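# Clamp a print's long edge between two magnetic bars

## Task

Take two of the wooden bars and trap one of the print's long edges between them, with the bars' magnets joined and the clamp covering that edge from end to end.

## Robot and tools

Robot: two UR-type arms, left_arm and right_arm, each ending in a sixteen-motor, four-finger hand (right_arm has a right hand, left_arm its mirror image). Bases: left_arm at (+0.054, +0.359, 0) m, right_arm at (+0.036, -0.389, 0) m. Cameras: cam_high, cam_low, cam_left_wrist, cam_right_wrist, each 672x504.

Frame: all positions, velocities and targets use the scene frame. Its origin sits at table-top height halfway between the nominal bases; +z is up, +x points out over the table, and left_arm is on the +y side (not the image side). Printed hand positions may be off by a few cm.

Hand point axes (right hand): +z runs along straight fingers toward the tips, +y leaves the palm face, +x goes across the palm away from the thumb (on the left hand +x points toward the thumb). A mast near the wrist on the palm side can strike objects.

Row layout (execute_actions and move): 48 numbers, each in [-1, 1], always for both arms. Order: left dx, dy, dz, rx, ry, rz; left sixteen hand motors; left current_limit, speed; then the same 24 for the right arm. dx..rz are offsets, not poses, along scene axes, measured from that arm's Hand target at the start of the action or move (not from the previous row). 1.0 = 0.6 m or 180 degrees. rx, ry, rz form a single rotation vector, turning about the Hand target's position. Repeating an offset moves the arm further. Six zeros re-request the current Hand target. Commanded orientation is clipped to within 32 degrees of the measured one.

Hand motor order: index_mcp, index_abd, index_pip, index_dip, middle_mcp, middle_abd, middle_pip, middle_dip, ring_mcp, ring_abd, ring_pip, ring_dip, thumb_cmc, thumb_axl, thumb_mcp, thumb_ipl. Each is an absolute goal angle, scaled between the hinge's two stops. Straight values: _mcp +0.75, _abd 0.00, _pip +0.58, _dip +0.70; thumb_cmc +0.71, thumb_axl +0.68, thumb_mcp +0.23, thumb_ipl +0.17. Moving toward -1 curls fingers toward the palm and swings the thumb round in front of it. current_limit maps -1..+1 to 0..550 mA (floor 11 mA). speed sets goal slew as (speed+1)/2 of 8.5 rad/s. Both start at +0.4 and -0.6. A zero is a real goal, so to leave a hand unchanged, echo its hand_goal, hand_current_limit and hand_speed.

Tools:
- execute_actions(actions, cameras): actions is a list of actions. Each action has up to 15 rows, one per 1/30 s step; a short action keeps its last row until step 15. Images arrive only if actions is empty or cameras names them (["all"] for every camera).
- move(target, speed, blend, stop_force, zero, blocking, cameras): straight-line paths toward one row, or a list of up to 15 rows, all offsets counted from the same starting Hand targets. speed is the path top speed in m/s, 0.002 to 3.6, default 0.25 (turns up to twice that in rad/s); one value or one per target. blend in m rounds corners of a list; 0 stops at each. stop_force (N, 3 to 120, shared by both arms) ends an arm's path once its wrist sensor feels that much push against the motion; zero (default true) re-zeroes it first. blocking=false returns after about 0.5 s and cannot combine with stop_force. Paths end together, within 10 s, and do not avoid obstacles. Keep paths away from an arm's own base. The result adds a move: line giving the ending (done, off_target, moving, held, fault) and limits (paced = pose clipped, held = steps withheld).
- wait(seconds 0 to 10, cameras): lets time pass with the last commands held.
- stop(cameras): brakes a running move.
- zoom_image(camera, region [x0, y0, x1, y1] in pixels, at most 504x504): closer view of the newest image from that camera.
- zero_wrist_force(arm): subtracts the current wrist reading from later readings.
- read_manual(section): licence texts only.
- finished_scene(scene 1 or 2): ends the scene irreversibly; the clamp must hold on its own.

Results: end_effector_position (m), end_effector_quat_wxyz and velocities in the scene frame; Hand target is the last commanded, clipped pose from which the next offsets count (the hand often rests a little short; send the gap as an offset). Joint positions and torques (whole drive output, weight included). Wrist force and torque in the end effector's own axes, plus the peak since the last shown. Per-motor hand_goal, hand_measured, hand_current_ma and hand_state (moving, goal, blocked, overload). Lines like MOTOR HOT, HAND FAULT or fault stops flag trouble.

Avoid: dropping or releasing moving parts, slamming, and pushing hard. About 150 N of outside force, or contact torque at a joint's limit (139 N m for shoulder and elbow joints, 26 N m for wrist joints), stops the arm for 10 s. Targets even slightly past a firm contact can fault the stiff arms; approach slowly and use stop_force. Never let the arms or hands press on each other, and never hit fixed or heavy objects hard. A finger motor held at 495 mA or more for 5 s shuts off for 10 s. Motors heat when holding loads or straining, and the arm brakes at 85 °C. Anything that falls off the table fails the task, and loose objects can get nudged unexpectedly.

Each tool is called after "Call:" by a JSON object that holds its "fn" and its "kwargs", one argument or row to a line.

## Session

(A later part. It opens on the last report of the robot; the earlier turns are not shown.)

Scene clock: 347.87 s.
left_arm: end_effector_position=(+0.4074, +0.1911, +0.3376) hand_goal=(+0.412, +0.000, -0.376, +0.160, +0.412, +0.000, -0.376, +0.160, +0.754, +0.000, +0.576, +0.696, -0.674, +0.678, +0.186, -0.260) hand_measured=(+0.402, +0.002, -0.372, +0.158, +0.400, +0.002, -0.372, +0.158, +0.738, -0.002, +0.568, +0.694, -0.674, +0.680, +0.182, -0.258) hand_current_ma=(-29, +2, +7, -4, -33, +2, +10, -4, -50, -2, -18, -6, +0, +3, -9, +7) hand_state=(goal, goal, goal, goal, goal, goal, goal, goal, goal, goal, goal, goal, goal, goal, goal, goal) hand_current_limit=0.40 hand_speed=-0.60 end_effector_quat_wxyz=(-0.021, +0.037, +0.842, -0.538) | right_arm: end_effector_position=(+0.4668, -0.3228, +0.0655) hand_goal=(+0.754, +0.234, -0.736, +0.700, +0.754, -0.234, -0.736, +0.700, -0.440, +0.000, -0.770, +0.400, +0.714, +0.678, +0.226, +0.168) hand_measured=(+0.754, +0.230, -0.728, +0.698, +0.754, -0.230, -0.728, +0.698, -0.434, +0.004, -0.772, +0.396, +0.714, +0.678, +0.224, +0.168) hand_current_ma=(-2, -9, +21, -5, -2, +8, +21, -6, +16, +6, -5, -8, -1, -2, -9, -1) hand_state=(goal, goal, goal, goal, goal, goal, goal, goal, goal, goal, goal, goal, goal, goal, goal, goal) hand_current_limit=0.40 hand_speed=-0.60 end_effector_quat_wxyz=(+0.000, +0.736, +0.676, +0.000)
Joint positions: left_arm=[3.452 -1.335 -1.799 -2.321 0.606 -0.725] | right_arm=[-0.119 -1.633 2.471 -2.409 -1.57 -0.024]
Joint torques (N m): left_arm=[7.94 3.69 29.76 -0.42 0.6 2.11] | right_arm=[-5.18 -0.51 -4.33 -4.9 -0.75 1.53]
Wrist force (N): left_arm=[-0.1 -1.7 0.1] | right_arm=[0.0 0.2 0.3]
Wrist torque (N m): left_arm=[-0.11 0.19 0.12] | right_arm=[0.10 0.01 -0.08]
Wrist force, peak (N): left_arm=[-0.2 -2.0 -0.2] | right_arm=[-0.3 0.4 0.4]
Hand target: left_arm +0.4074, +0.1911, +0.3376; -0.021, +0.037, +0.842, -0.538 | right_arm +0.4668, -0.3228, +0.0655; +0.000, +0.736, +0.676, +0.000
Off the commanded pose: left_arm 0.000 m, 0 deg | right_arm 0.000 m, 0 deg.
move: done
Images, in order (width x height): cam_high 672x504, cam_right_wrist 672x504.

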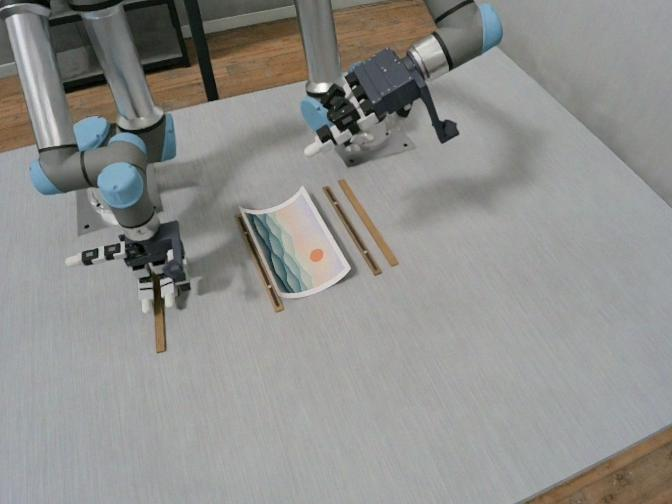

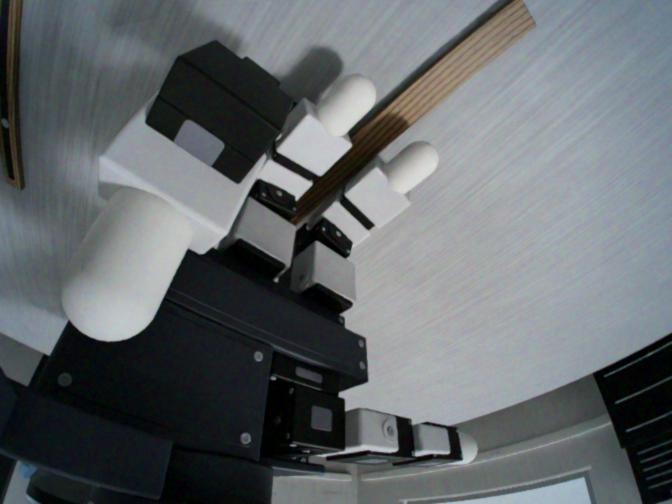

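Call:
{"fn": "execute_actions", "kwargs": {
  "actions": [
    [[0,0,0,0,0,0,0.411,0,-0.3766,0.16,0.411,0,-0.3766,0.16,0.754,0,0.576,0.696,-0.674,0.678,0.1854,-0.26,0.4,-0.6,0,0,0,0,0,0,0.754,0.15,-0.737,0.7,0.754,-0.15,-0.737,0.7,-0.44,0,-0.77,0.4,0.714,0.678,0.226,0.168,0.4,-0.9]],
    [[0,0,0,0,0,0,0.411,0,-0.3766,0.16,0.411,0,-0.3766,0.16,0.754,0,0.576,0.696,-0.674,0.678,0.1854,-0.26,0.4,-0.6,0,0,0,0,0,0,0.754,0.1,-0.737,0.7,0.754,-0.1,-0.737,0.7,-0.44,0,-0.77,0.4,0.714,0.678,0.226,0.168,0.4,-0.9]]
  ]
}}

Call:
{"fn": "execute_actions", "kwargs": {
  "actions": [
    [[0,0,0,0,0,0,0.411,0,-0.3766,0.16,0.411,0,-0.3766,0.16,0.754,0,0.576,0.696,-0.674,0.678,0.1854,-0.26,0.4,-0.6,0,0,0,0,0,0,0.754,0.06,-0.737,0.7,0.754,-0.06,-0.737,0.7,-0.44,0,-0.77,0.4,0.714,0.678,0.226,0.168,0.4,-0.9]]
  ],
  "cameras": ["cam_right_wrist"]
}}

Call:
{"fn": "zoom_image", "kwargs": {
  "camera": "cam_right_wrist",
  "region": [240, 60, 480, 300]
}}

Scene clock: 349.93 s.
left_arm: end_effector_position=(+0.4074, +0.1911, +0.3376) hand_goal=(+0.412, +0.000, -0.376, +0.160, +0.412, +0.000, -0.376, +0.160, +0.754, +0.000, +0.576, +0.696, -0.674, +0.678, +0.186, -0.260) hand_measured=(+0.402, +0.002, -0.372, +0.158, +0.400, +0.002, -0.372, +0.158, +0.738, -0.002, +0.568, +0.694, -0.674, +0.680, +0.182, -0.258) hand_current_ma=(-29, +2, +7, -4, -33, +2, +10, -4, -50, -2, -18, -6, +0, +3, -9, +7) hand_state=(goal, goal, goal, goal, goal, goal, goal, goal, goal, goal, goal, goal, goal, goal, goal, goal) hand_current_limit=0.40 hand_speed=-0.60 end_effector_quat_wxyz=(-0.021, +0.037, +0.842, -0.538) | right_arm: end_effector_position=(+0.4668, -0.3228, +0.0655) hand_goal=(+0.754, +0.100, -0.736, +0.700, +0.754, -0.100, -0.736, +0.700, -0.440, +0.000, -0.770, +0.400, +0.714, +0.678, +0.226, +0.168) hand_measured=(+0.754, +0.104, -0.728, +0.698, +0.754, -0.102, -0.728, +0.698, -0.434, +0.004, -0.772, +0.396, +0.714, +0.678, +0.224, +0.168) hand_current_ma=(-2, +8, +21, -5, -2, -6, +21, -6, +16, +6, -5, -8, -1, -2, -9, -1) hand_state=(goal, goal, goal, goal, goal, goal, goal, goal, goal, goal, goal, goal, goal, goal, goal, goal) hand_current_limit=0.40 hand_speed=-0.90 end_effector_quat_wxyz=(+0.000, +0.736, +0.676, +0.000)
Joint positions: left_arm=[3.452 -1.335 -1.799 -2.321 0.606 -0.725] | right_arm=[-0.119 -1.633 2.471 -2.409 -1.57 -0.024]
Joint torques (N m): left_arm=[7.71 2.35 28.87 -0.41 0.44 2.05] | right_arm=[-3.37 -1.3 -5.74 -4.78 -0.89 1.9]
Wrist force (N): left_arm=[-0.2 -1.7 0.1] | right_arm=[-0.1 0.1 0.2]
Wrist torque (N m): left_arm=[-0.11 0.19 0.12] | right_arm=[0.11 0.02 -0.08]
Wrist force, peak (N): left_arm=[-0.4 -2.1 -0.1] | right_arm=[-0.5 0.2 0.3]
Hand target: left_arm +0.4074, +0.1911, +0.3376; -0.021, +0.037, +0.842, -0.538 | right_arm +0.4668, -0.3228, +0.0655; +0.000, +0.736, +0.676, +0.000
Off the commanded pose: left_arm 0.000 m, 0 deg | right_arm 0.000 m, 0 deg.
Step readings (end_effector_position of left_arm | right_arm):
0: (+0.4074, +0.1911, +0.3376) | (+0.4668, -0.3228, +0.0655)
1: (+0.4074, +0.1911, +0.3376) | (+0.4668, -0.3228, +0.0655)
2: (+0.4074, +0.1911, +0.3376) | (+0.4668, -0.3228, +0.0655)
4: (+0.4074, +0.1911, +0.3376) | (+0.4668, -0.3228, +0.0655)
8: (+0.4074, +0.1911, +0.3376) | (+0.4668, -0.3228, +0.0655)
15: (+0.4074, +0.1911, +0.3376) | (+0.4668, -0.3228, +0.0655)
16: (+0.4074, +0.1911, +0.3376) | (+0.4668, -0.3228, +0.0655)
17: (+0.4074, +0.1911, +0.3376) | (+0.4668, -0.3228, +0.0655)
19: (+0.4074, +0.1911, +0.3376) | (+0.4668, -0.3228, +0.0655)
23: (+0.4074, +0.1911, +0.3376) | (+0.4668, -0.3228, +0.0655)
30: (+0.4074, +0.1911, +0.3376) | (+0.4668, -0.3228, +0.0655)

Scene clock: 350.63 s.
left_arm: end_effector_position=(+0.4074, +0.1911, +0.3376) hand_goal=(+0.412, +0.000, -0.376, +0.160, +0.412, +0.000, -0.376, +0.160, +0.754, +0.000, +0.576, +0.696, -0.674, +0.678, +0.186, -0.260) hand_measured=(+0.402, +0.002, -0.372, +0.158, +0.400, +0.002, -0.372, +0.158, +0.738, -0.002, +0.568, +0.694, -0.674, +0.680, +0.182, -0.258) hand_current_ma=(-29, +2, +7, -4, -33, +2, +10, -4, -50, -2, -18, -6, +0, +3, -9, +7) hand_state=(goal, goal, goal, goal, goal, goal, goal, goal, goal, goal, goal, goal, goal, goal, goal, goal) hand_current_limit=0.40 hand_speed=-0.60 end_effector_quat_wxyz=(-0.021, +0.037, +0.842, -0.538) | right_arm: end_effector_position=(+0.4668, -0.3228, +0.0655) hand_goal=(+0.754, +0.060, -0.736, +0.700, +0.754, -0.060, -0.736, +0.700, -0.440, +0.000, -0.770, +0.400, +0.714, +0.678, +0.226, +0.168) hand_measured=(+0.754, +0.064, -0.728, +0.698, +0.754, -0.062, -0.728, +0.698, -0.434, +0.004, -0.772, +0.396, +0.714, +0.678, +0.224, +0.168) hand_current_ma=(-2, +9, +21, -5, -2, -6, +21, -6, +16, +6, -5, -8, -1, -2, -9, -1) hand_state=(goal, goal, goal, goal, goal, goal, goal, goal, goal, goal, goal, goal, goal, goal, goal, goal) hand_current_limit=0.40 hand_speed=-0.90 end_effector_quat_wxyz=(+0.000, +0.736, +0.676, +0.000)
Joint positions: left_arm=[3.452 -1.335 -1.799 -2.321 0.606 -0.725] | right_arm=[-0.119 -1.633 2.471 -2.409 -1.57 -0.024]
Joint torques (N m): left_arm=[8.45 3.62 29.99 -0.45 0.72 1.95] | right_arm=[-2.52 -1.72 -5.63 -4.57 -1.28 1.93]
Wrist force (N): left_arm=[-0.4 -1.7 -0.1] | right_arm=[-0.2 0.3 0.3]
Wrist torque (N m): left_arm=[-0.09 0.23 0.10] | right_arm=[0.12 0.03 -0.09]
Wrist force, peak (N): left_arm=[-0.7 -1.9 -0.3] | right_arm=[-0.3 0.3 0.4]
Hand target: left_arm +0.4074, +0.1911, +0.3376; -0.021, +0.037, +0.842, -0.538 | right_arm +0.4668, -0.3228, +0.0655; +0.000, +0.736, +0.676, +0.000
Off the commanded pose: left_arm 0.000 m, 0 deg | right_arm 0.000 m, 0 deg.
Step readings (end_effector_position of left_arm | right_arm):
0: (+0.4074, +0.1911, +0.3376) | (+0.4668, -0.3228, +0.0655)
1: (+0.4074, +0.1911, +0.3376) | (+0.4668, -0.3228, +0.0655)
2: (+0.4074, +0.1911, +0.3376) | (+0.4668, -0.3228, +0.0655)
4: (+0.4074, +0.1911, +0.3376) | (+0.4668, -0.3228, +0.0655)
8: (+0.4074, +0.1911, +0.3376) | (+0.4668, -0.3228, +0.0655)
15: (+0.4074, +0.1911, +0.3376) | (+0.4668, -0.3228, +0.0655)
Images, in order (width x height): cam_right_wrist 672x504.

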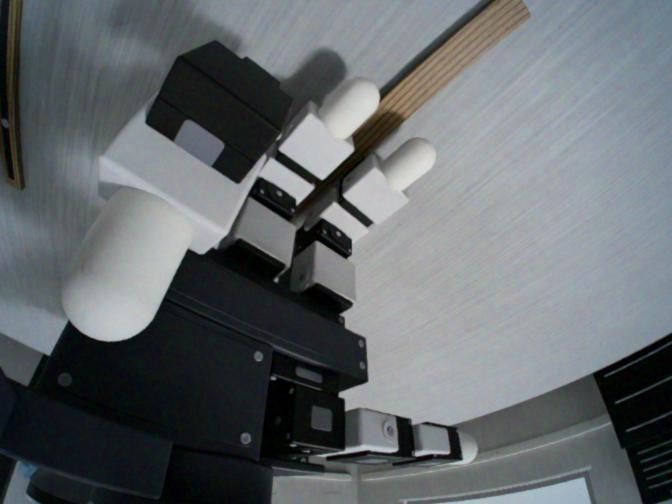

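Scaled by 2.100 from the camera's 672x504 image, which has a finer 960x720 frame.

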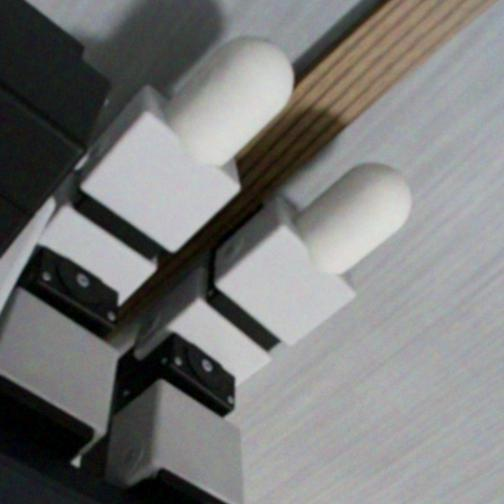

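Call:
{"fn": "execute_actions", "kwargs": {
  "actions": [
    [[0,0,0,0,0,0,0.411,0,-0.3766,0.16,0.411,0,-0.3766,0.16,0.754,0,0.576,0.696,-0.674,0.678,0.1854,-0.26,0.4,-0.6,0,0,0,0,0,0,0.754,0.03,-0.737,0.7,0.754,-0.03,-0.737,0.7,-0.44,0,-0.77,0.4,0.714,0.678,0.226,0.168,0.4,-0.95]],
    [[0,0,0,0,0,0,0.411,0,-0.3766,0.16,0.411,0,-0.3766,0.16,0.754,0,0.576,0.696,-0.674,0.678,0.1854,-0.26,0.4,-0.6,0,0,0,0,0,0,0.754,0.0,-0.737,0.7,0.754,-0.0,-0.737,0.7,-0.44,0,-0.77,0.4,0.714,0.678,0.226,0.168,0.4,-0.95]]
  ],
  "cameras": ["cam_right_wrist"]
}}

Call:
{"fn": "zoom_image", "kwargs": {
  "camera": "cam_right_wrist",
  "region": [240, 60, 480, 300]
}}

Scene clock: 352.53 s.
left_arm: end_effector_position=(+0.4074, +0.1911, +0.3376) hand_goal=(+0.412, +0.000, -0.376, +0.160, +0.412, +0.000, -0.376, +0.160, +0.754, +0.000, +0.576, +0.696, -0.674, +0.678, +0.186, -0.260) hand_measured=(+0.402, +0.002, -0.372, +0.158, +0.400, +0.002, -0.372, +0.158, +0.738, -0.002, +0.568, +0.694, -0.674, +0.680, +0.182, -0.258) hand_current_ma=(-29, +2, +7, -4, -33, +2, +10, -4, -50, -2, -18, -6, +0, +3, -9, +7) hand_state=(goal, goal, goal, goal, goal, goal, goal, goal, goal, goal, goal, goal, goal, goal, goal, goal) hand_current_limit=0.40 hand_speed=-0.60 end_effector_quat_wxyz=(-0.021, +0.037, +0.842, -0.538) | right_arm: end_effector_position=(+0.4668, -0.3228, +0.0655) hand_goal=(+0.754, +0.000, -0.736, +0.700, +0.754, +0.000, -0.736, +0.700, -0.440, +0.000, -0.770, +0.400, +0.714, +0.678, +0.226, +0.168) hand_measured=(+0.754, +0.006, -0.728, +0.698, +0.754, -0.006, -0.728, +0.698, -0.434, +0.004, -0.772, +0.396, +0.714, +0.678, +0.224, +0.168) hand_current_ma=(-1, +16, +21, -5, -2, -12, +21, -6, +16, +6, -5, -8, -1, -2, -9, -1) hand_state=(goal, goal, goal, goal, goal, goal, goal, goal, goal, goal, goal, goal, goal, goal, goal, goal) hand_current_limit=0.40 hand_speed=-0.95 end_effector_quat_wxyz=(+0.000, +0.736, +0.676, +0.000)
Joint positions: left_arm=[3.452 -1.335 -1.799 -2.321 0.606 -0.725] | right_arm=[-0.119 -1.633 2.471 -2.409 -1.57 -0.024]
Joint torques (N m): left_arm=[7.73 3.26 30.93 -0.46 0.38 2.04] | right_arm=[-1.19 -2.2 -6.46 -4.64 -1.21 2.09]
Wrist force (N): left_arm=[-0.5 -1.7 0.0] | right_arm=[-0.1 0.3 0.5]
Wrist torque (N m): left_arm=[-0.11 0.23 0.09] | right_arm=[0.10 0.02 -0.08]
Wrist force, peak (N): left_arm=[-0.2 -1.9 -0.3] | right_arm=[-0.2 0.5 0.5]
Hand target: left_arm +0.4074, +0.1911, +0.3376; -0.021, +0.037, +0.842, -0.538 | right_arm +0.4668, -0.3228, +0.0655; +0.000, +0.736, +0.676, +0.000
Off the commanded pose: left_arm 0.000 m, 0 deg | right_arm 0.000 m, 0 deg.
Step readings (end_effector_position of left_arm | right_arm):
0: (+0.4074, +0.1911, +0.3376) | (+0.4668, -0.3228, +0.0655)
1: (+0.4074, +0.1911, +0.3376) | (+0.4668, -0.3228, +0.0655)
2: (+0.4074, +0.1911, +0.3376) | (+0.4668, -0.3228, +0.0655)
4: (+0.4074, +0.1911, +0.3376) | (+0.4668, -0.3228, +0.0655)
8: (+0.4074, +0.1911, +0.3376) | (+0.4668, -0.3228, +0.0655)
15: (+0.4074, +0.1911, +0.3376) | (+0.4668, -0.3228, +0.0655)
16: (+0.4074, +0.1911, +0.3376) | (+0.4668, -0.3228, +0.0655)
17: (+0.4074, +0.1911, +0.3376) | (+0.4668, -0.3228, +0.0655)
19: (+0.4074, +0.1911, +0.3376) | (+0.4668, -0.3228, +0.0655)
23: (+0.4074, +0.1911, +0.3376) | (+0.4668, -0.3228, +0.0655)
30: (+0.4074, +0.1911, +0.3376) | (+0.4668, -0.3228, +0.0655)
Images, in order (width x height): cam_right_wrist 672x504.

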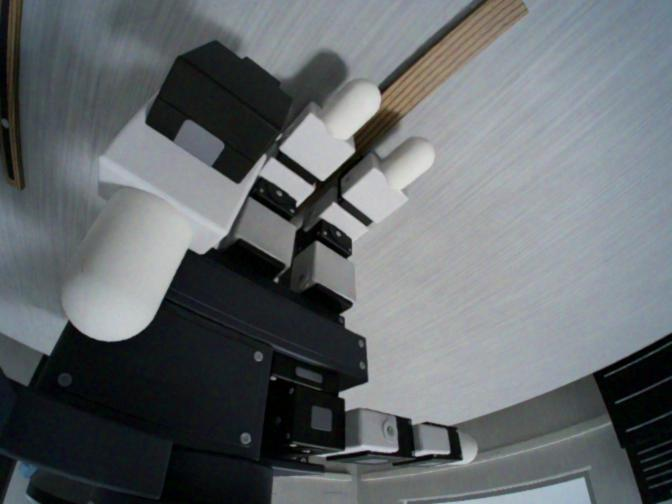

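Scaled by 2.100 from the camera's 672x504 image, which has a finer 960x720 frame.

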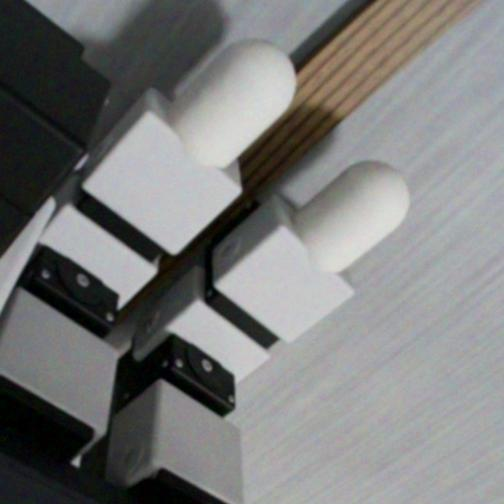

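Call:
{"fn": "execute_actions", "kwargs": {
  "actions": [
    [[0,0,0,0,0,0,0.411,0,-0.3766,0.16,0.411,0,-0.3766,0.16,0.754,0,0.576,0.696,-0.674,0.678,0.1854,-0.26,0.4,-0.6,0,0,0,0,0,0,0.754,-0.03,-0.737,0.7,0.754,0.03,-0.737,0.7,-0.44,0,-0.77,0.4,0.714,0.678,0.226,0.168,0.4,-0.95]],
    [[0,0,0,0,0,0,0.411,0,-0.3766,0.16,0.411,0,-0.3766,0.16,0.754,0,0.576,0.696,-0.674,0.678,0.1854,-0.26,0.4,-0.6,0,0,0,0,0,0,0.754,-0.05,-0.737,0.7,0.754,0.05,-0.737,0.7,-0.44,0,-0.77,0.4,0.714,0.678,0.226,0.168,0.4,-0.95]]
  ],
  "cameras": ["cam_right_wrist"]
}}

Call:
{"fn": "zoom_image", "kwargs": {
  "camera": "cam_right_wrist",
  "region": [240, 60, 480, 300]
}}

Scene clock: 354.63 s.
left_arm: end_effector_position=(+0.4074, +0.1911, +0.3376) hand_goal=(+0.412, +0.000, -0.376, +0.160, +0.412, +0.000, -0.376, +0.160, +0.754, +0.000, +0.576, +0.696, -0.674, +0.678, +0.186, -0.260) hand_measured=(+0.402, +0.002, -0.372, +0.158, +0.400, +0.002, -0.372, +0.158, +0.738, -0.002, +0.568, +0.694, -0.674, +0.680, +0.182, -0.258) hand_current_ma=(-29, +2, +7, -4, -33, +2, +10, -4, -50, -2, -18, -6, +0, +3, -9, +7) hand_state=(goal, goal, goal, goal, goal, goal, goal, goal, goal, goal, goal, goal, goal, goal, goal, goal) hand_current_limit=0.40 hand_speed=-0.60 end_effector_quat_wxyz=(-0.021, +0.037, +0.842, -0.538) | right_arm: end_effector_position=(+0.4668, -0.3228, +0.0655) hand_goal=(+0.754, -0.050, -0.736, +0.700, +0.754, +0.050, -0.736, +0.700, -0.440, +0.000, -0.770, +0.400, +0.714, +0.678, +0.226, +0.168) hand_measured=(+0.754, +0.004, -0.728, +0.698, +0.754, +0.000, -0.728, +0.698, -0.434, +0.004, -0.772, +0.396, +0.714, +0.678, +0.224, +0.168) hand_current_ma=(-1, +170, +21, -5, -1, -156, +21, -6, +16, +6, -5, -8, -1, -2, -9, -1) hand_state=(goal, blocked, goal, goal, goal, blocked, goal, goal, goal, goal, goal, goal, goal, goal, goal, goal) hand_current_limit=0.40 hand_speed=-0.95 end_effector_quat_wxyz=(+0.000, +0.736, +0.676, +0.000)
Joint positions: left_arm=[3.452 -1.335 -1.799 -2.321 0.606 -0.725] | right_arm=[-0.119 -1.633 2.471 -2.409 -1.57 -0.024]
Joint torques (N m): left_arm=[9.52 2.41 29.61 -0.25 0.51 2.15] | right_arm=[-1.47 -1.01 -5.95 -4.63 -1.64 2.55]
Wrist force (N): left_arm=[-0.3 -1.7 -0.2] | right_arm=[0.0 0.3 0.6]
Wrist torque (N m): left_arm=[-0.10 0.20 0.10] | right_arm=[0.10 0.01 -0.07]
Wrist force, peak (N): left_arm=[-0.3 -2.0 -0.2] | right_arm=[-0.2 0.3 0.8]
Hand target: left_arm +0.4074, +0.1911, +0.3376; -0.021, +0.037, +0.842, -0.538 | right_arm +0.4668, -0.3228, +0.0655; +0.000, +0.736, +0.676, +0.000
Off the commanded pose: left_arm 0.000 m, 0 deg | right_arm 0.000 m, 0 deg.
Step readings (end_effector_position of left_arm | right_arm):
0: (+0.4074, +0.1911, +0.3376) | (+0.4668, -0.3228, +0.0655)
1: (+0.4074, +0.1911, +0.3376) | (+0.4668, -0.3228, +0.0655)
2: (+0.4074, +0.1911, +0.3376) | (+0.4668, -0.3228, +0.0655)
4: (+0.4074, +0.1911, +0.3376) | (+0.4668, -0.3228, +0.0655)
8: (+0.4074, +0.1911, +0.3376) | (+0.4668, -0.3228, +0.0655)
15: (+0.4074, +0.1911, +0.3376) | (+0.4668, -0.3228, +0.0655)
16: (+0.4074, +0.1911, +0.3376) | (+0.4668, -0.3228, +0.0655)
17: (+0.4074, +0.1911, +0.3376) | (+0.4668, -0.3228, +0.0655)
19: (+0.4074, +0.1911, +0.3376) | (+0.4668, -0.3228, +0.0655)
23: (+0.4074, +0.1911, +0.3376) | (+0.4668, -0.3228, +0.0655)
30: (+0.4074, +0.1911, +0.3376) | (+0.4668, -0.3228, +0.0655)
Images, in order (width x height): cam_right_wrist 672x504.

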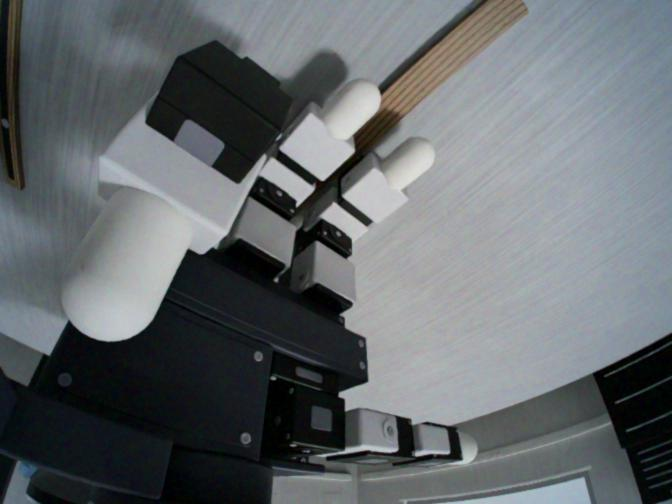

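Scaled by 2.100 from the camera's 672x504 image, which has a finer 960x720 frame.

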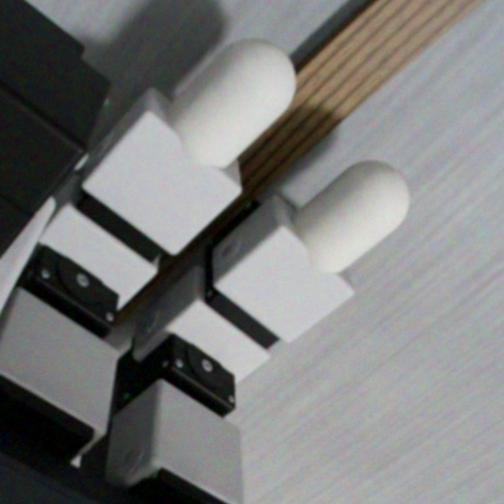

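Call:
{"fn": "execute_actions", "kwargs": {
  "actions": [
    [[0,0,0,0,0,0,0.411,0,-0.3766,0.16,0.411,0,-0.3766,0.16,0.754,0,0.576,0.696,-0.674,0.678,0.1854,-0.26,0.4,-0.6,0,0,0,0,0,0,0.754,-0.085,-0.737,0.7,0.754,0.085,-0.737,0.7,-0.44,0,-0.77,0.4,0.714,0.678,0.226,0.168,0.4,-0.95]]
  ]
}}

Call:
{"fn": "move", "kwargs": {
  "target": [0,0,0,0,0,0,0.411,0,-0.3766,0.16,0.411,0,-0.3766,0.16,0.754,0,0.576,0.696,-0.674,0.678,0.1854,-0.26,0.4,-0.6,0,0,0.00833,0,0,0,0.754,-0.085,-0.737,0.7,0.754,0.085,-0.737,0.7,-0.44,0,-0.77,0.4,0.714,0.678,0.226,0.168,0.4,-0.95],
  "speed": 0.02,
  "cameras": ["cam_right_wrist"]
}}

Call:
{"fn": "zoom_image", "kwargs": {
  "camera": "cam_right_wrist",
  "region": [240, 0, 560, 300]
}}

Scene clock: 356.27 s.
left_arm: end_effector_position=(+0.4074, +0.1911, +0.3376) hand_goal=(+0.412, +0.000, -0.376, +0.160, +0.412, +0.000, -0.376, +0.160, +0.754, +0.000, +0.576, +0.696, -0.674, +0.678, +0.186, -0.260) hand_measured=(+0.402, +0.002, -0.372, +0.158, +0.400, +0.002, -0.372, +0.158, +0.738, -0.002, +0.568, +0.694, -0.674, +0.680, +0.182, -0.258) hand_current_ma=(-29, +2, +7, -4, -33, +2, +10, -4, -50, -2, -18, -6, +0, +3, -9, +7) hand_state=(goal, goal, goal, goal, goal, goal, goal, goal, goal, goal, goal, goal, goal, goal, goal, goal) hand_current_limit=0.40 hand_speed=-0.60 end_effector_quat_wxyz=(-0.021, +0.037, +0.842, -0.538) | right_arm: end_effector_position=(+0.4668, -0.3228, +0.0655) hand_goal=(+0.754, -0.084, -0.736, +0.700, +0.754, +0.086, -0.736, +0.700, -0.440, +0.000, -0.770, +0.400, +0.714, +0.678, +0.226, +0.168) hand_measured=(+0.754, +0.002, -0.728, +0.698, +0.754, +0.004, -0.728, +0.698, -0.434, +0.004, -0.772, +0.396, +0.714, +0.678, +0.224, +0.168) hand_current_ma=(-1, +295, +21, -5, -1, -276, +21, -6, +16, +6, -5, -8, -1, -2, -9, -1) hand_state=(goal, blocked, goal, goal, goal, blocked, goal, goal, goal, goal, goal, goal, goal, goal, goal, goal) hand_current_limit=0.40 hand_speed=-0.95 end_effector_quat_wxyz=(+0.000, +0.736, +0.676, +0.000)
Joint positions: left_arm=[3.452 -1.335 -1.799 -2.321 0.606 -0.725] | right_arm=[-0.119 -1.633 2.471 -2.409 -1.57 -0.024]
Joint torques (N m): left_arm=[6.2 3.36 29.61 -0.25 0.54 1.82] | right_arm=[1.36 -2.28 -5.15 -4.75 -1.63 2.51]
Wrist force (N): left_arm=[-0.3 -1.5 -0.3] | right_arm=[-0.2 0.3 0.6]
Wrist torque (N m): left_arm=[-0.05 0.20 0.09] | right_arm=[0.10 0.04 -0.09]
Wrist force, peak (N): left_arm=[-0.2 -1.9 -0.1] | right_arm=[-0.3 0.4 0.7]
Hand target: left_arm +0.4074, +0.1911, +0.3376; -0.021, +0.037, +0.842, -0.538 | right_arm +0.4668, -0.3228, +0.0655; +0.000, +0.736, +0.676, +0.000
Off the commanded pose: left_arm 0.000 m, 0 deg | right_arm 0.000 m, 0 deg.
Step readings (end_effector_position of left_arm | right_arm):
0: (+0.4074, +0.1911, +0.3376) | (+0.4668, -0.3228, +0.0655)
1: (+0.4074, +0.1911, +0.3376) | (+0.4668, -0.3228, +0.0655)
2: (+0.4074, +0.1911, +0.3376) | (+0.4668, -0.3228, +0.0655)
4: (+0.4074, +0.1911, +0.3376) | (+0.4668, -0.3228, +0.0655)
8: (+0.4074, +0.1911, +0.3376) | (+0.4668, -0.3228, +0.0655)
15: (+0.4074, +0.1911, +0.3376) | (+0.4668, -0.3228, +0.0655)

Scene clock: 357.10 s.
left_arm: end_effector_position=(+0.4074, +0.1911, +0.3376) hand_goal=(+0.412, +0.000, -0.376, +0.160, +0.412, +0.000, -0.376, +0.160, +0.754, +0.000, +0.576, +0.696, -0.674, +0.678, +0.186, -0.260) hand_measured=(+0.402, +0.002, -0.372, +0.158, +0.400, +0.002, -0.372, +0.158, +0.738, -0.002, +0.568, +0.694, -0.674, +0.680, +0.182, -0.258) hand_current_ma=(-29, +2, +7, -4, -33, +2, +10, -4, -50, -2, -18, -6, +0, +3, -9, +7) hand_state=(goal, goal, goal, goal, goal, goal, goal, goal, goal, goal, goal, goal, goal, goal, goal, goal) hand_current_limit=0.40 hand_speed=-0.60 end_effector_quat_wxyz=(-0.021, +0.037, +0.842, -0.538) | right_arm: end_effector_position=(+0.4668, -0.3228, +0.0704) hand_goal=(+0.754, -0.084, -0.736, +0.700, +0.754, +0.086, -0.736, +0.700, -0.440, +0.000, -0.770, +0.400, +0.714, +0.678, +0.226, +0.168) hand_measured=(+0.754, +0.002, -0.728, +0.698, +0.754, +0.004, -0.728, +0.698, -0.434, +0.004, -0.772, +0.396, +0.714, +0.678, +0.224, +0.168) hand_current_ma=(-1, +295, +20, -5, -1, -276, +21, -6, +16, +6, -5, -8, -1, -2, -9, -1) hand_state=(goal, blocked, goal, goal, goal, blocked, goal, goal, goal, goal, goal, goal, goal, goal, goal, goal) hand_current_limit=0.40 hand_speed=-0.95 end_effector_quat_wxyz=(+0.000, +0.736, +0.676, +0.000)
Joint positions: left_arm=[3.452 -1.335 -1.799 -2.321 0.606 -0.725] | right_arm=[-0.119 -1.647 2.465 -2.388 -1.57 -0.024]
Joint torques (N m): left_arm=[6.99 4 28.18 -0.62 0.38 2.08] | right_arm=[1.99 -25.55 -28.42 -0.6 -1.98 2.42]
Wrist force (N): left_arm=[0.0 -1.7 -0.1] | right_arm=[-0.2 0.2 0.6]
Wrist torque (N m): left_arm=[-0.09 0.17 0.13] | right_arm=[0.08 0.04 -0.09]
Wrist force, peak (N): left_arm=[-0.2 -1.9 -0.3] | right_arm=[-0.1 0.4 0.7]
Hand target: left_arm +0.4074, +0.1911, +0.3376; -0.021, +0.037, +0.842, -0.538 | right_arm +0.4668, -0.3228, +0.0705; +0.000, +0.736, +0.676, +0.000
Off the commanded pose: left_arm 0.000 m, 0 deg | right_arm 0.000 m, 0 deg.
move: done
Images, in order (width x height): cam_right_wrist 672x504.

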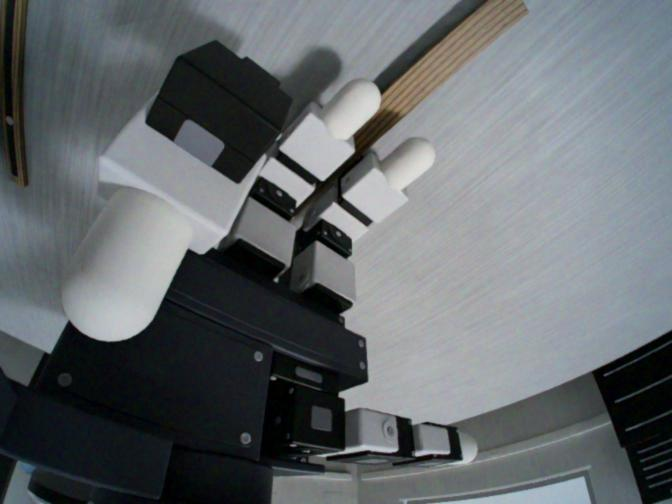

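Scaled by 1.575 from the camera's 672x504 image, which has a finer 960x720 frame.

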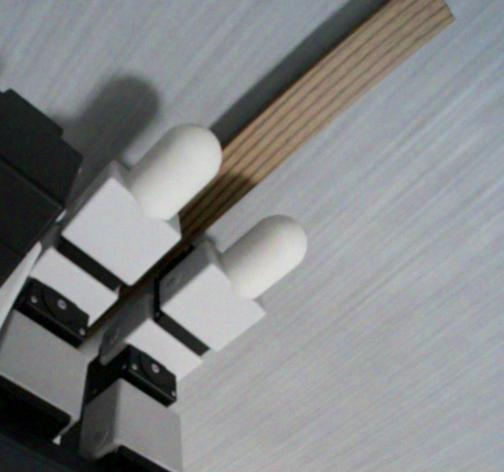

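Call:
{"fn": "move", "kwargs": {
  "target": [0,0.25,0.13333,0,0,0,0.411,0,-0.3766,0.16,0.411,0,-0.3766,0.16,0.754,0,0.576,0.696,-0.674,0.678,0.1854,-0.26,0.4,-0.6,0,0,0.21583,0,0,0,0.754,-0.085,-0.737,0.7,0.754,0.085,-0.737,0.7,-0.44,0,-0.77,0.4,0.714,0.678,0.226,0.168,0.4,-0.95],
  "speed": 0.12,
  "cameras": ["all"]
}}

Scene clock: 361.77 s.
left_arm: end_effector_position=(+0.4074, +0.3410, +0.4176) hand_goal=(+0.412, +0.000, -0.376, +0.160, +0.412, +0.000, -0.376, +0.160, +0.754, +0.000, +0.576, +0.696, -0.674, +0.678, +0.186, -0.260) hand_measured=(+0.402, +0.002, -0.372, +0.158, +0.400, +0.002, -0.372, +0.158, +0.738, -0.002, +0.568, +0.694, -0.674, +0.680, +0.182, -0.258) hand_current_ma=(-29, +2, +7, -4, -33, +2, +10, -4, -50, -2, -18, -6, +0, +3, -8, +7) hand_state=(goal, goal, goal, goal, goal, goal, goal, goal, goal, goal, goal, goal, goal, goal, goal, goal) hand_current_limit=0.40 hand_speed=-0.60 end_effector_quat_wxyz=(-0.021, +0.037, +0.842, -0.538) | right_arm: end_effector_position=(+0.4668, -0.3228, +0.1999) hand_goal=(+0.754, -0.084, -0.736, +0.700, +0.754, +0.086, -0.736, +0.700, -0.440, +0.000, -0.770, +0.400, +0.714, +0.678, +0.226, +0.168) hand_measured=(+0.754, +0.002, -0.728, +0.698, +0.754, +0.004, -0.728, +0.698, -0.434, +0.004, -0.772, +0.396, +0.714, +0.678, +0.224, +0.168) hand_current_ma=(-1, +295, +20, -5, -1, -276, +21, -6, +16, +6, -5, -8, -1, -2, -9, -1) hand_state=(goal, blocked, goal, goal, goal, blocked, goal, goal, goal, goal, goal, goal, goal, goal, goal, goal) hand_current_limit=0.40 hand_speed=-0.95 end_effector_quat_wxyz=(+0.000, +0.736, +0.676, +0.000)
Joint positions: left_arm=[3.793 -1.477 -1.436 -2.788 0.869 -0.397] | right_arm=[-0.119 -1.886 2.243 -1.927 -1.57 -0.024]
Joint torques (N m): left_arm=[9.39 8.36 28.15 -1.54 1.49 2.08] | right_arm=[-11.68 -21.58 -35.65 -0.69 2.32 -2.11]
Wrist force (N): left_arm=[-0.1 -1.3 -0.4] | right_arm=[-0.3 0.1 0.6]
Wrist torque (N m): left_arm=[0.04 0.15 0.08] | right_arm=[0.06 0.04 -0.07]
Wrist force, peak (N): left_arm=[-0.6 -1.9 -0.3] | right_arm=[-0.2 0.2 1.1]
Hand target: left_arm +0.4074, +0.3411, +0.4176; -0.021, +0.037, +0.842, -0.538 | right_arm +0.4668, -0.3228, +0.2000; +0.000, +0.736, +0.676, +0.000
Off the commanded pose: left_arm 0.000 m, 0 deg | right_arm 0.000 m, 0 deg.
move: done

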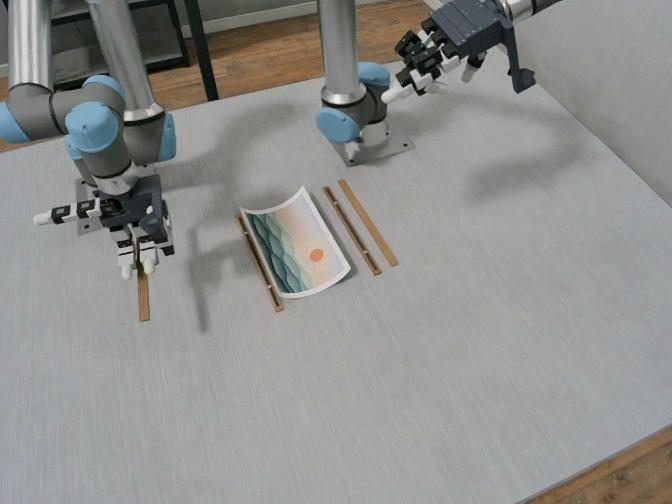

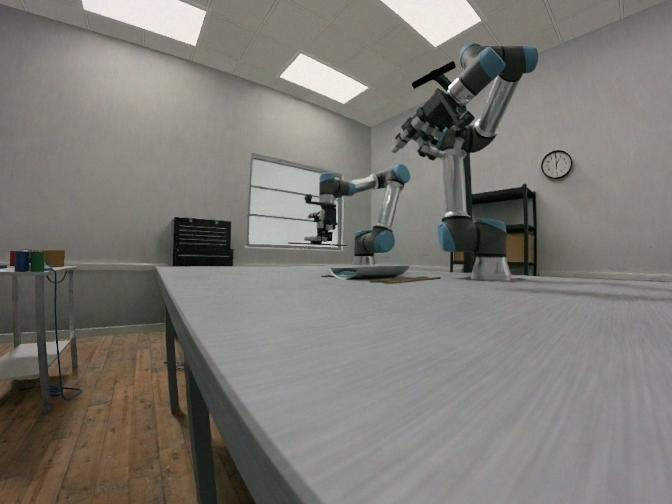

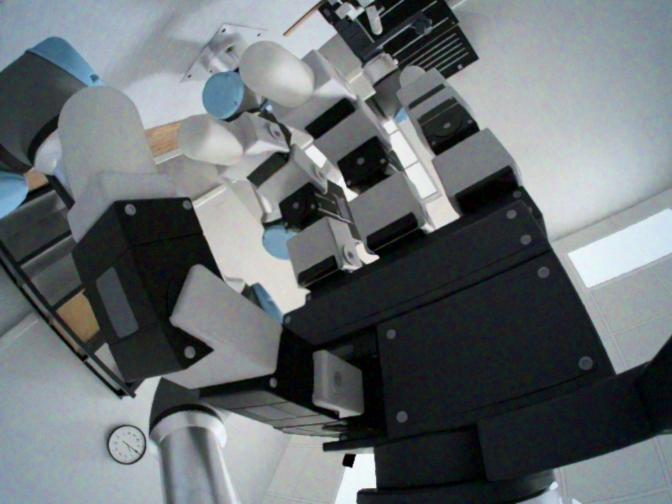

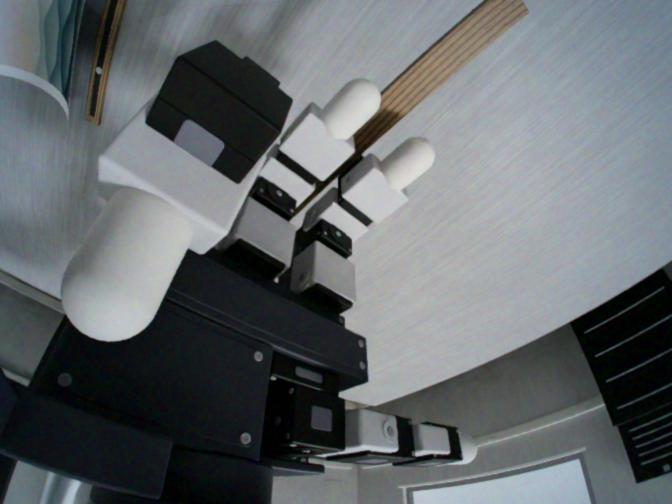

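Call:
{"fn": "zoom_image", "kwargs": {
  "camera": "cam_low",
  "region": [260, 200, 460, 300]
}}

Scaled by 2.520 from the camera's 672x504 image, which has a finer 960x720 frame.

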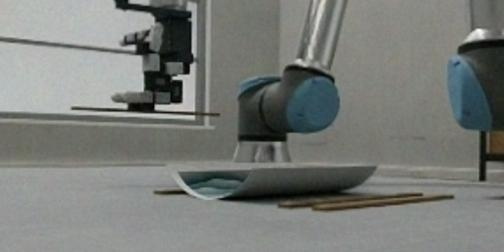

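Call:
{"fn": "move", "kwargs": {
  "target": [0,0,0,0,0,0,0.411,0,-0.3766,0.16,0.411,0,-0.3766,0.16,0.754,0,0.576,0.696,-0.674,0.678,0.1854,-0.26,0.4,-0.6,-0.00817,0.431,0,0,0,0.0478,0.754,-0.085,-0.737,0.7,0.754,0.085,-0.737,0.7,-0.44,0,-0.77,0.4,0.714,0.678,0.226,0.168,0.4,-0.95],
  "speed": 0.15,
  "cameras": ["all"]
}}

Call:
{"fn": "zoom_image", "kwargs": {
  "camera": "cam_high",
  "region": [180, 150, 380, 330]
}}

Scene clock: 364.83 s.
left_arm: end_effector_position=(+0.4074, +0.3411, +0.4176) hand_goal=(+0.412, +0.000, -0.376, +0.160, +0.412, +0.000, -0.376, +0.160, +0.754, +0.000, +0.576, +0.696, -0.674, +0.678, +0.186, -0.260) hand_measured=(+0.402, +0.002, -0.372, +0.158, +0.400, +0.002, -0.372, +0.158, +0.738, -0.002, +0.568, +0.694, -0.674, +0.680, +0.182, -0.258) hand_current_ma=(-29, +2, +7, -4, -33, +2, +10, -4, -50, -2, -18, -6, +0, +3, -8, +7) hand_state=(goal, goal, goal, goal, goal, goal, goal, goal, goal, goal, goal, goal, goal, goal, goal, goal) hand_current_limit=0.40 hand_speed=-0.60 end_effector_quat_wxyz=(-0.021, +0.037, +0.842, -0.538) | right_arm: end_effector_position=(+0.4619, -0.0643, +0.2000) hand_goal=(+0.754, -0.084, -0.736, +0.700, +0.754, +0.086, -0.736, +0.700, -0.440, +0.000, -0.770, +0.400, +0.714, +0.678, +0.226, +0.168) hand_measured=(+0.754, +0.002, -0.728, +0.698, +0.754, +0.004, -0.728, +0.698, -0.434, +0.004, -0.772, +0.396, +0.714, +0.678, +0.224, +0.168) hand_current_ma=(-1, +295, +20, -5, -1, -276, +21, -6, +16, +6, -5, -8, -1, -2, -9, -1) hand_state=(goal, blocked, goal, goal, goal, blocked, goal, goal, goal, goal, goal, goal, goal, goal, goal, goal) hand_current_limit=0.40 hand_speed=-0.95 end_effector_quat_wxyz=(+0.000, +0.684, +0.730, +0.000)
Joint positions: left_arm=[3.793 -1.477 -1.436 -2.789 0.869 -0.397] | right_arm=[0.498 -1.561 1.975 -1.985 -1.57 0.443]
Joint torques (N m): left_arm=[8.01 7.76 28.92 -1.42 1.12 2.16] | right_arm=[11.45 -8.03 -34.04 -0.62 -2.78 2.54]
Wrist force (N): left_arm=[-0.1 -1.3 -0.1] | right_arm=[-0.4 0.6 0.8]
Wrist torque (N m): left_arm=[0.01 0.16 0.08] | right_arm=[0.11 0.06 -0.10]
Wrist force, peak (N): left_arm=[0.4 -1.8 -0.4] | right_arm=[-0.8 0.3 0.8]
Hand target: left_arm +0.4074, +0.3411, +0.4176; -0.021, +0.037, +0.842, -0.538 | right_arm +0.4619, -0.0642, +0.2000; +0.000, +0.684, +0.730, +0.000
Off the commanded pose: left_arm 0.000 m, 0 deg | right_arm 0.000 m, 0 deg.
move: done

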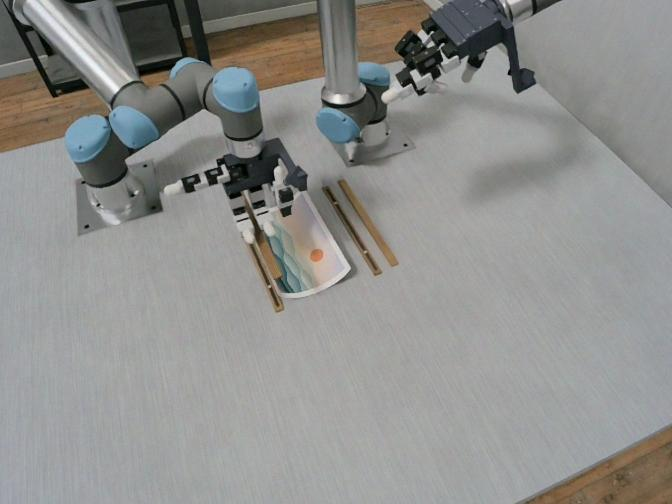

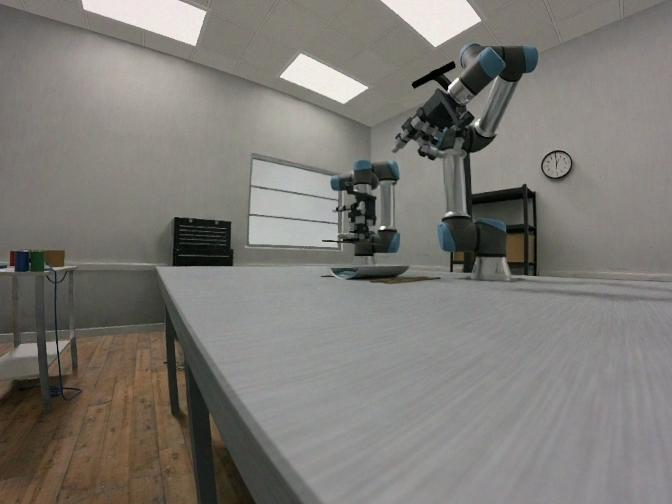

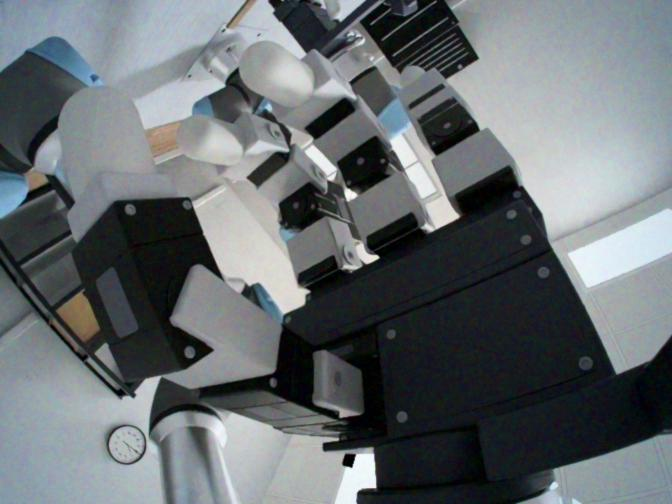

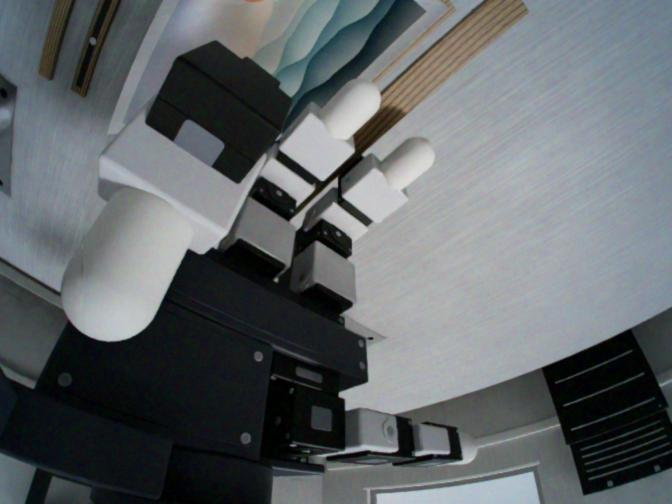

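Scaled by 2.520 from the camera's 672x504 image, which has a finer 960x720 frame.

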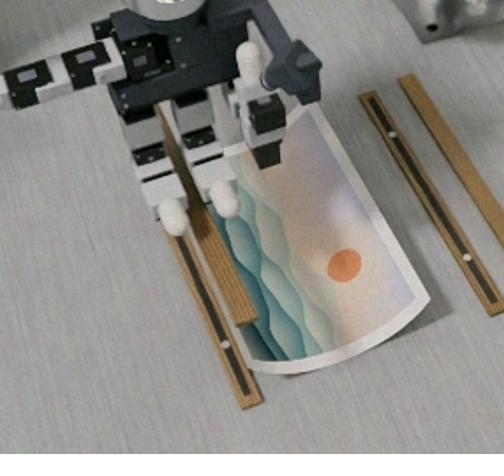

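Call:
{"fn": "move", "kwargs": {
  "target": [0,0,0,0,0,0,0.411,0,-0.3766,0.16,0.411,0,-0.3766,0.16,0.754,0,0.576,0.696,-0.674,0.678,0.1854,-0.26,0.4,-0.6,0,0,-0.13333,0,0,0,0.754,-0.085,-0.737,0.7,0.754,0.085,-0.737,0.7,-0.44,0,-0.77,0.4,0.714,0.678,0.226,0.168,0.4,-0.95],
  "speed": 0.08,
  "cameras": ["cam_high","cam_low","cam_right_wrist"]
}}

Call:
{"fn": "zoom_image", "kwargs": {
  "camera": "cam_high",
  "region": [200, 170, 360, 330]
}}

Call:
{"fn": "zoom_image", "kwargs": {
  "camera": "cam_right_wrist",
  "region": [280, 0, 580, 240]
}}

Call:
{"fn": "zoom_image", "kwargs": {
  "camera": "cam_low",
  "region": [300, 210, 460, 300]
}}

Scene clock: 367.13 s.
left_arm: end_effector_position=(+0.4074, +0.3411, +0.4176) hand_goal=(+0.412, +0.000, -0.376, +0.160, +0.412, +0.000, -0.376, +0.160, +0.754, +0.000, +0.576, +0.696, -0.674, +0.678, +0.186, -0.260) hand_measured=(+0.402, +0.002, -0.372, +0.158, +0.400, +0.002, -0.372, +0.158, +0.738, -0.002, +0.568, +0.694, -0.674, +0.680, +0.182, -0.258) hand_current_ma=(-29, +2, +7, -4, -33, +2, +10, -4, -50, -2, -18, -6, +0, +3, -8, +7) hand_state=(goal, goal, goal, goal, goal, goal, goal, goal, goal, goal, goal, goal, goal, goal, goal, goal) hand_current_limit=0.40 hand_speed=-0.60 end_effector_quat_wxyz=(-0.021, +0.037, +0.842, -0.538) | right_arm: end_effector_position=(+0.4619, -0.0642, +0.1201) hand_goal=(+0.754, -0.084, -0.736, +0.700, +0.754, +0.086, -0.736, +0.700, -0.440, +0.000, -0.770, +0.400, +0.714, +0.678, +0.226, +0.168) hand_measured=(+0.754, +0.002, -0.728, +0.698, +0.754, +0.004, -0.728, +0.698, -0.434, +0.004, -0.772, +0.396, +0.714, +0.678, +0.224, +0.168) hand_current_ma=(-1, +295, +20, -5, -1, -276, +21, -6, +16, +6, -5, -8, -1, -2, -9, -1) hand_state=(goal, blocked, goal, goal, goal, blocked, goal, goal, goal, goal, goal, goal, goal, goal, goal, goal) hand_current_limit=0.40 hand_speed=-0.95 end_effector_quat_wxyz=(+0.000, +0.684, +0.730, +0.000)
Joint positions: left_arm=[3.793 -1.477 -1.436 -2.789 0.869 -0.397] | right_arm=[0.498 -1.454 2.096 -2.213 -1.57 0.444]
Joint torques (N m): left_arm=[8.97 7.94 27.92 -1.39 0.85 2.04] | right_arm=[-5.66 -9.03 -7.91 -5.15 -0.07 -1.24]
Wrist force (N): left_arm=[0.3 -1.5 -0.3] | right_arm=[0.0 0.6 0.7]
Wrist torque (N m): left_arm=[-0.01 0.11 0.13] | right_arm=[0.12 0.01 -0.06]
Wrist force, peak (N): left_arm=[0.0 -1.7 -0.6] | right_arm=[-0.2 0.5 1.3]
Hand target: left_arm +0.4074, +0.3411, +0.4176; -0.021, +0.037, +0.842, -0.538 | right_arm +0.4619, -0.0642, +0.1200; +0.000, +0.684, +0.730, +0.000
Off the commanded pose: left_arm 0.000 m, 0 deg | right_arm 0.000 m, 0 deg.
move: done
Images, in order (width x height): cam_high 672x504, cam_low 672x504, cam_right_wrist 672x504.

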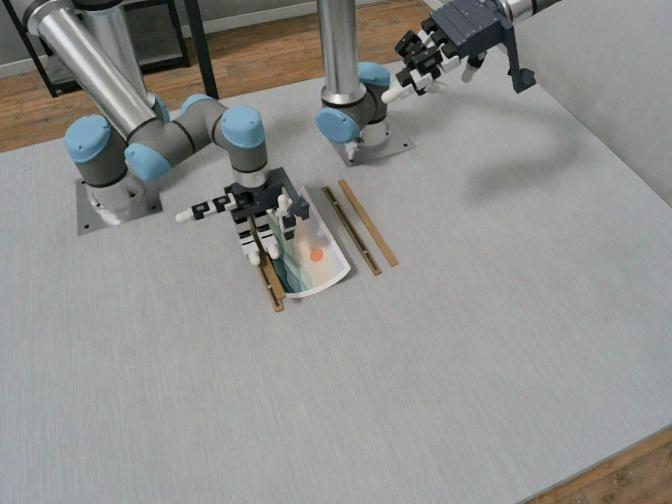

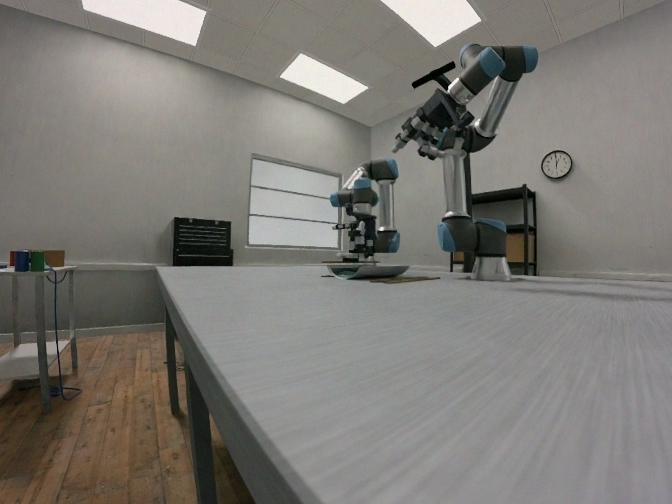

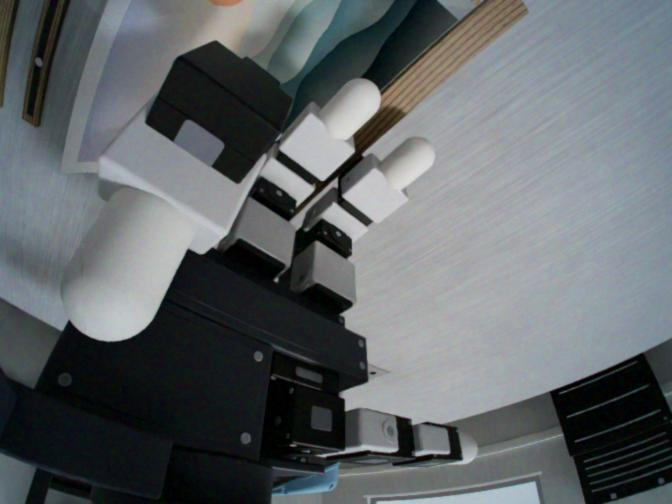

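Scaled by 3.150 from the camera's 672x504 image, which has a finer 960x720 frame.

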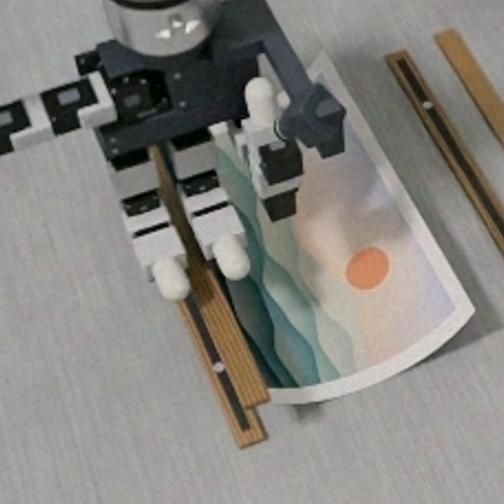

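Scaled by 1.680 from the camera's 672x504 image, which has a finer 960x720 frame.

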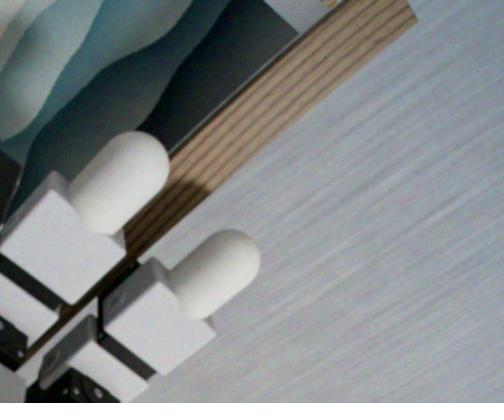

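Scaled by 3.150 from the camera's 672x504 image, which has a finer 960x720 frame.

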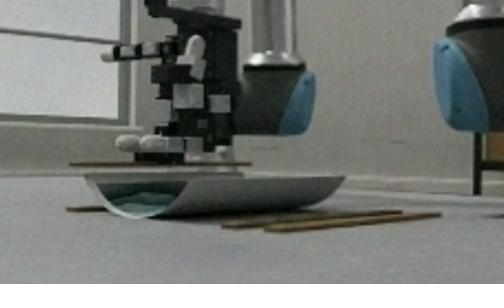

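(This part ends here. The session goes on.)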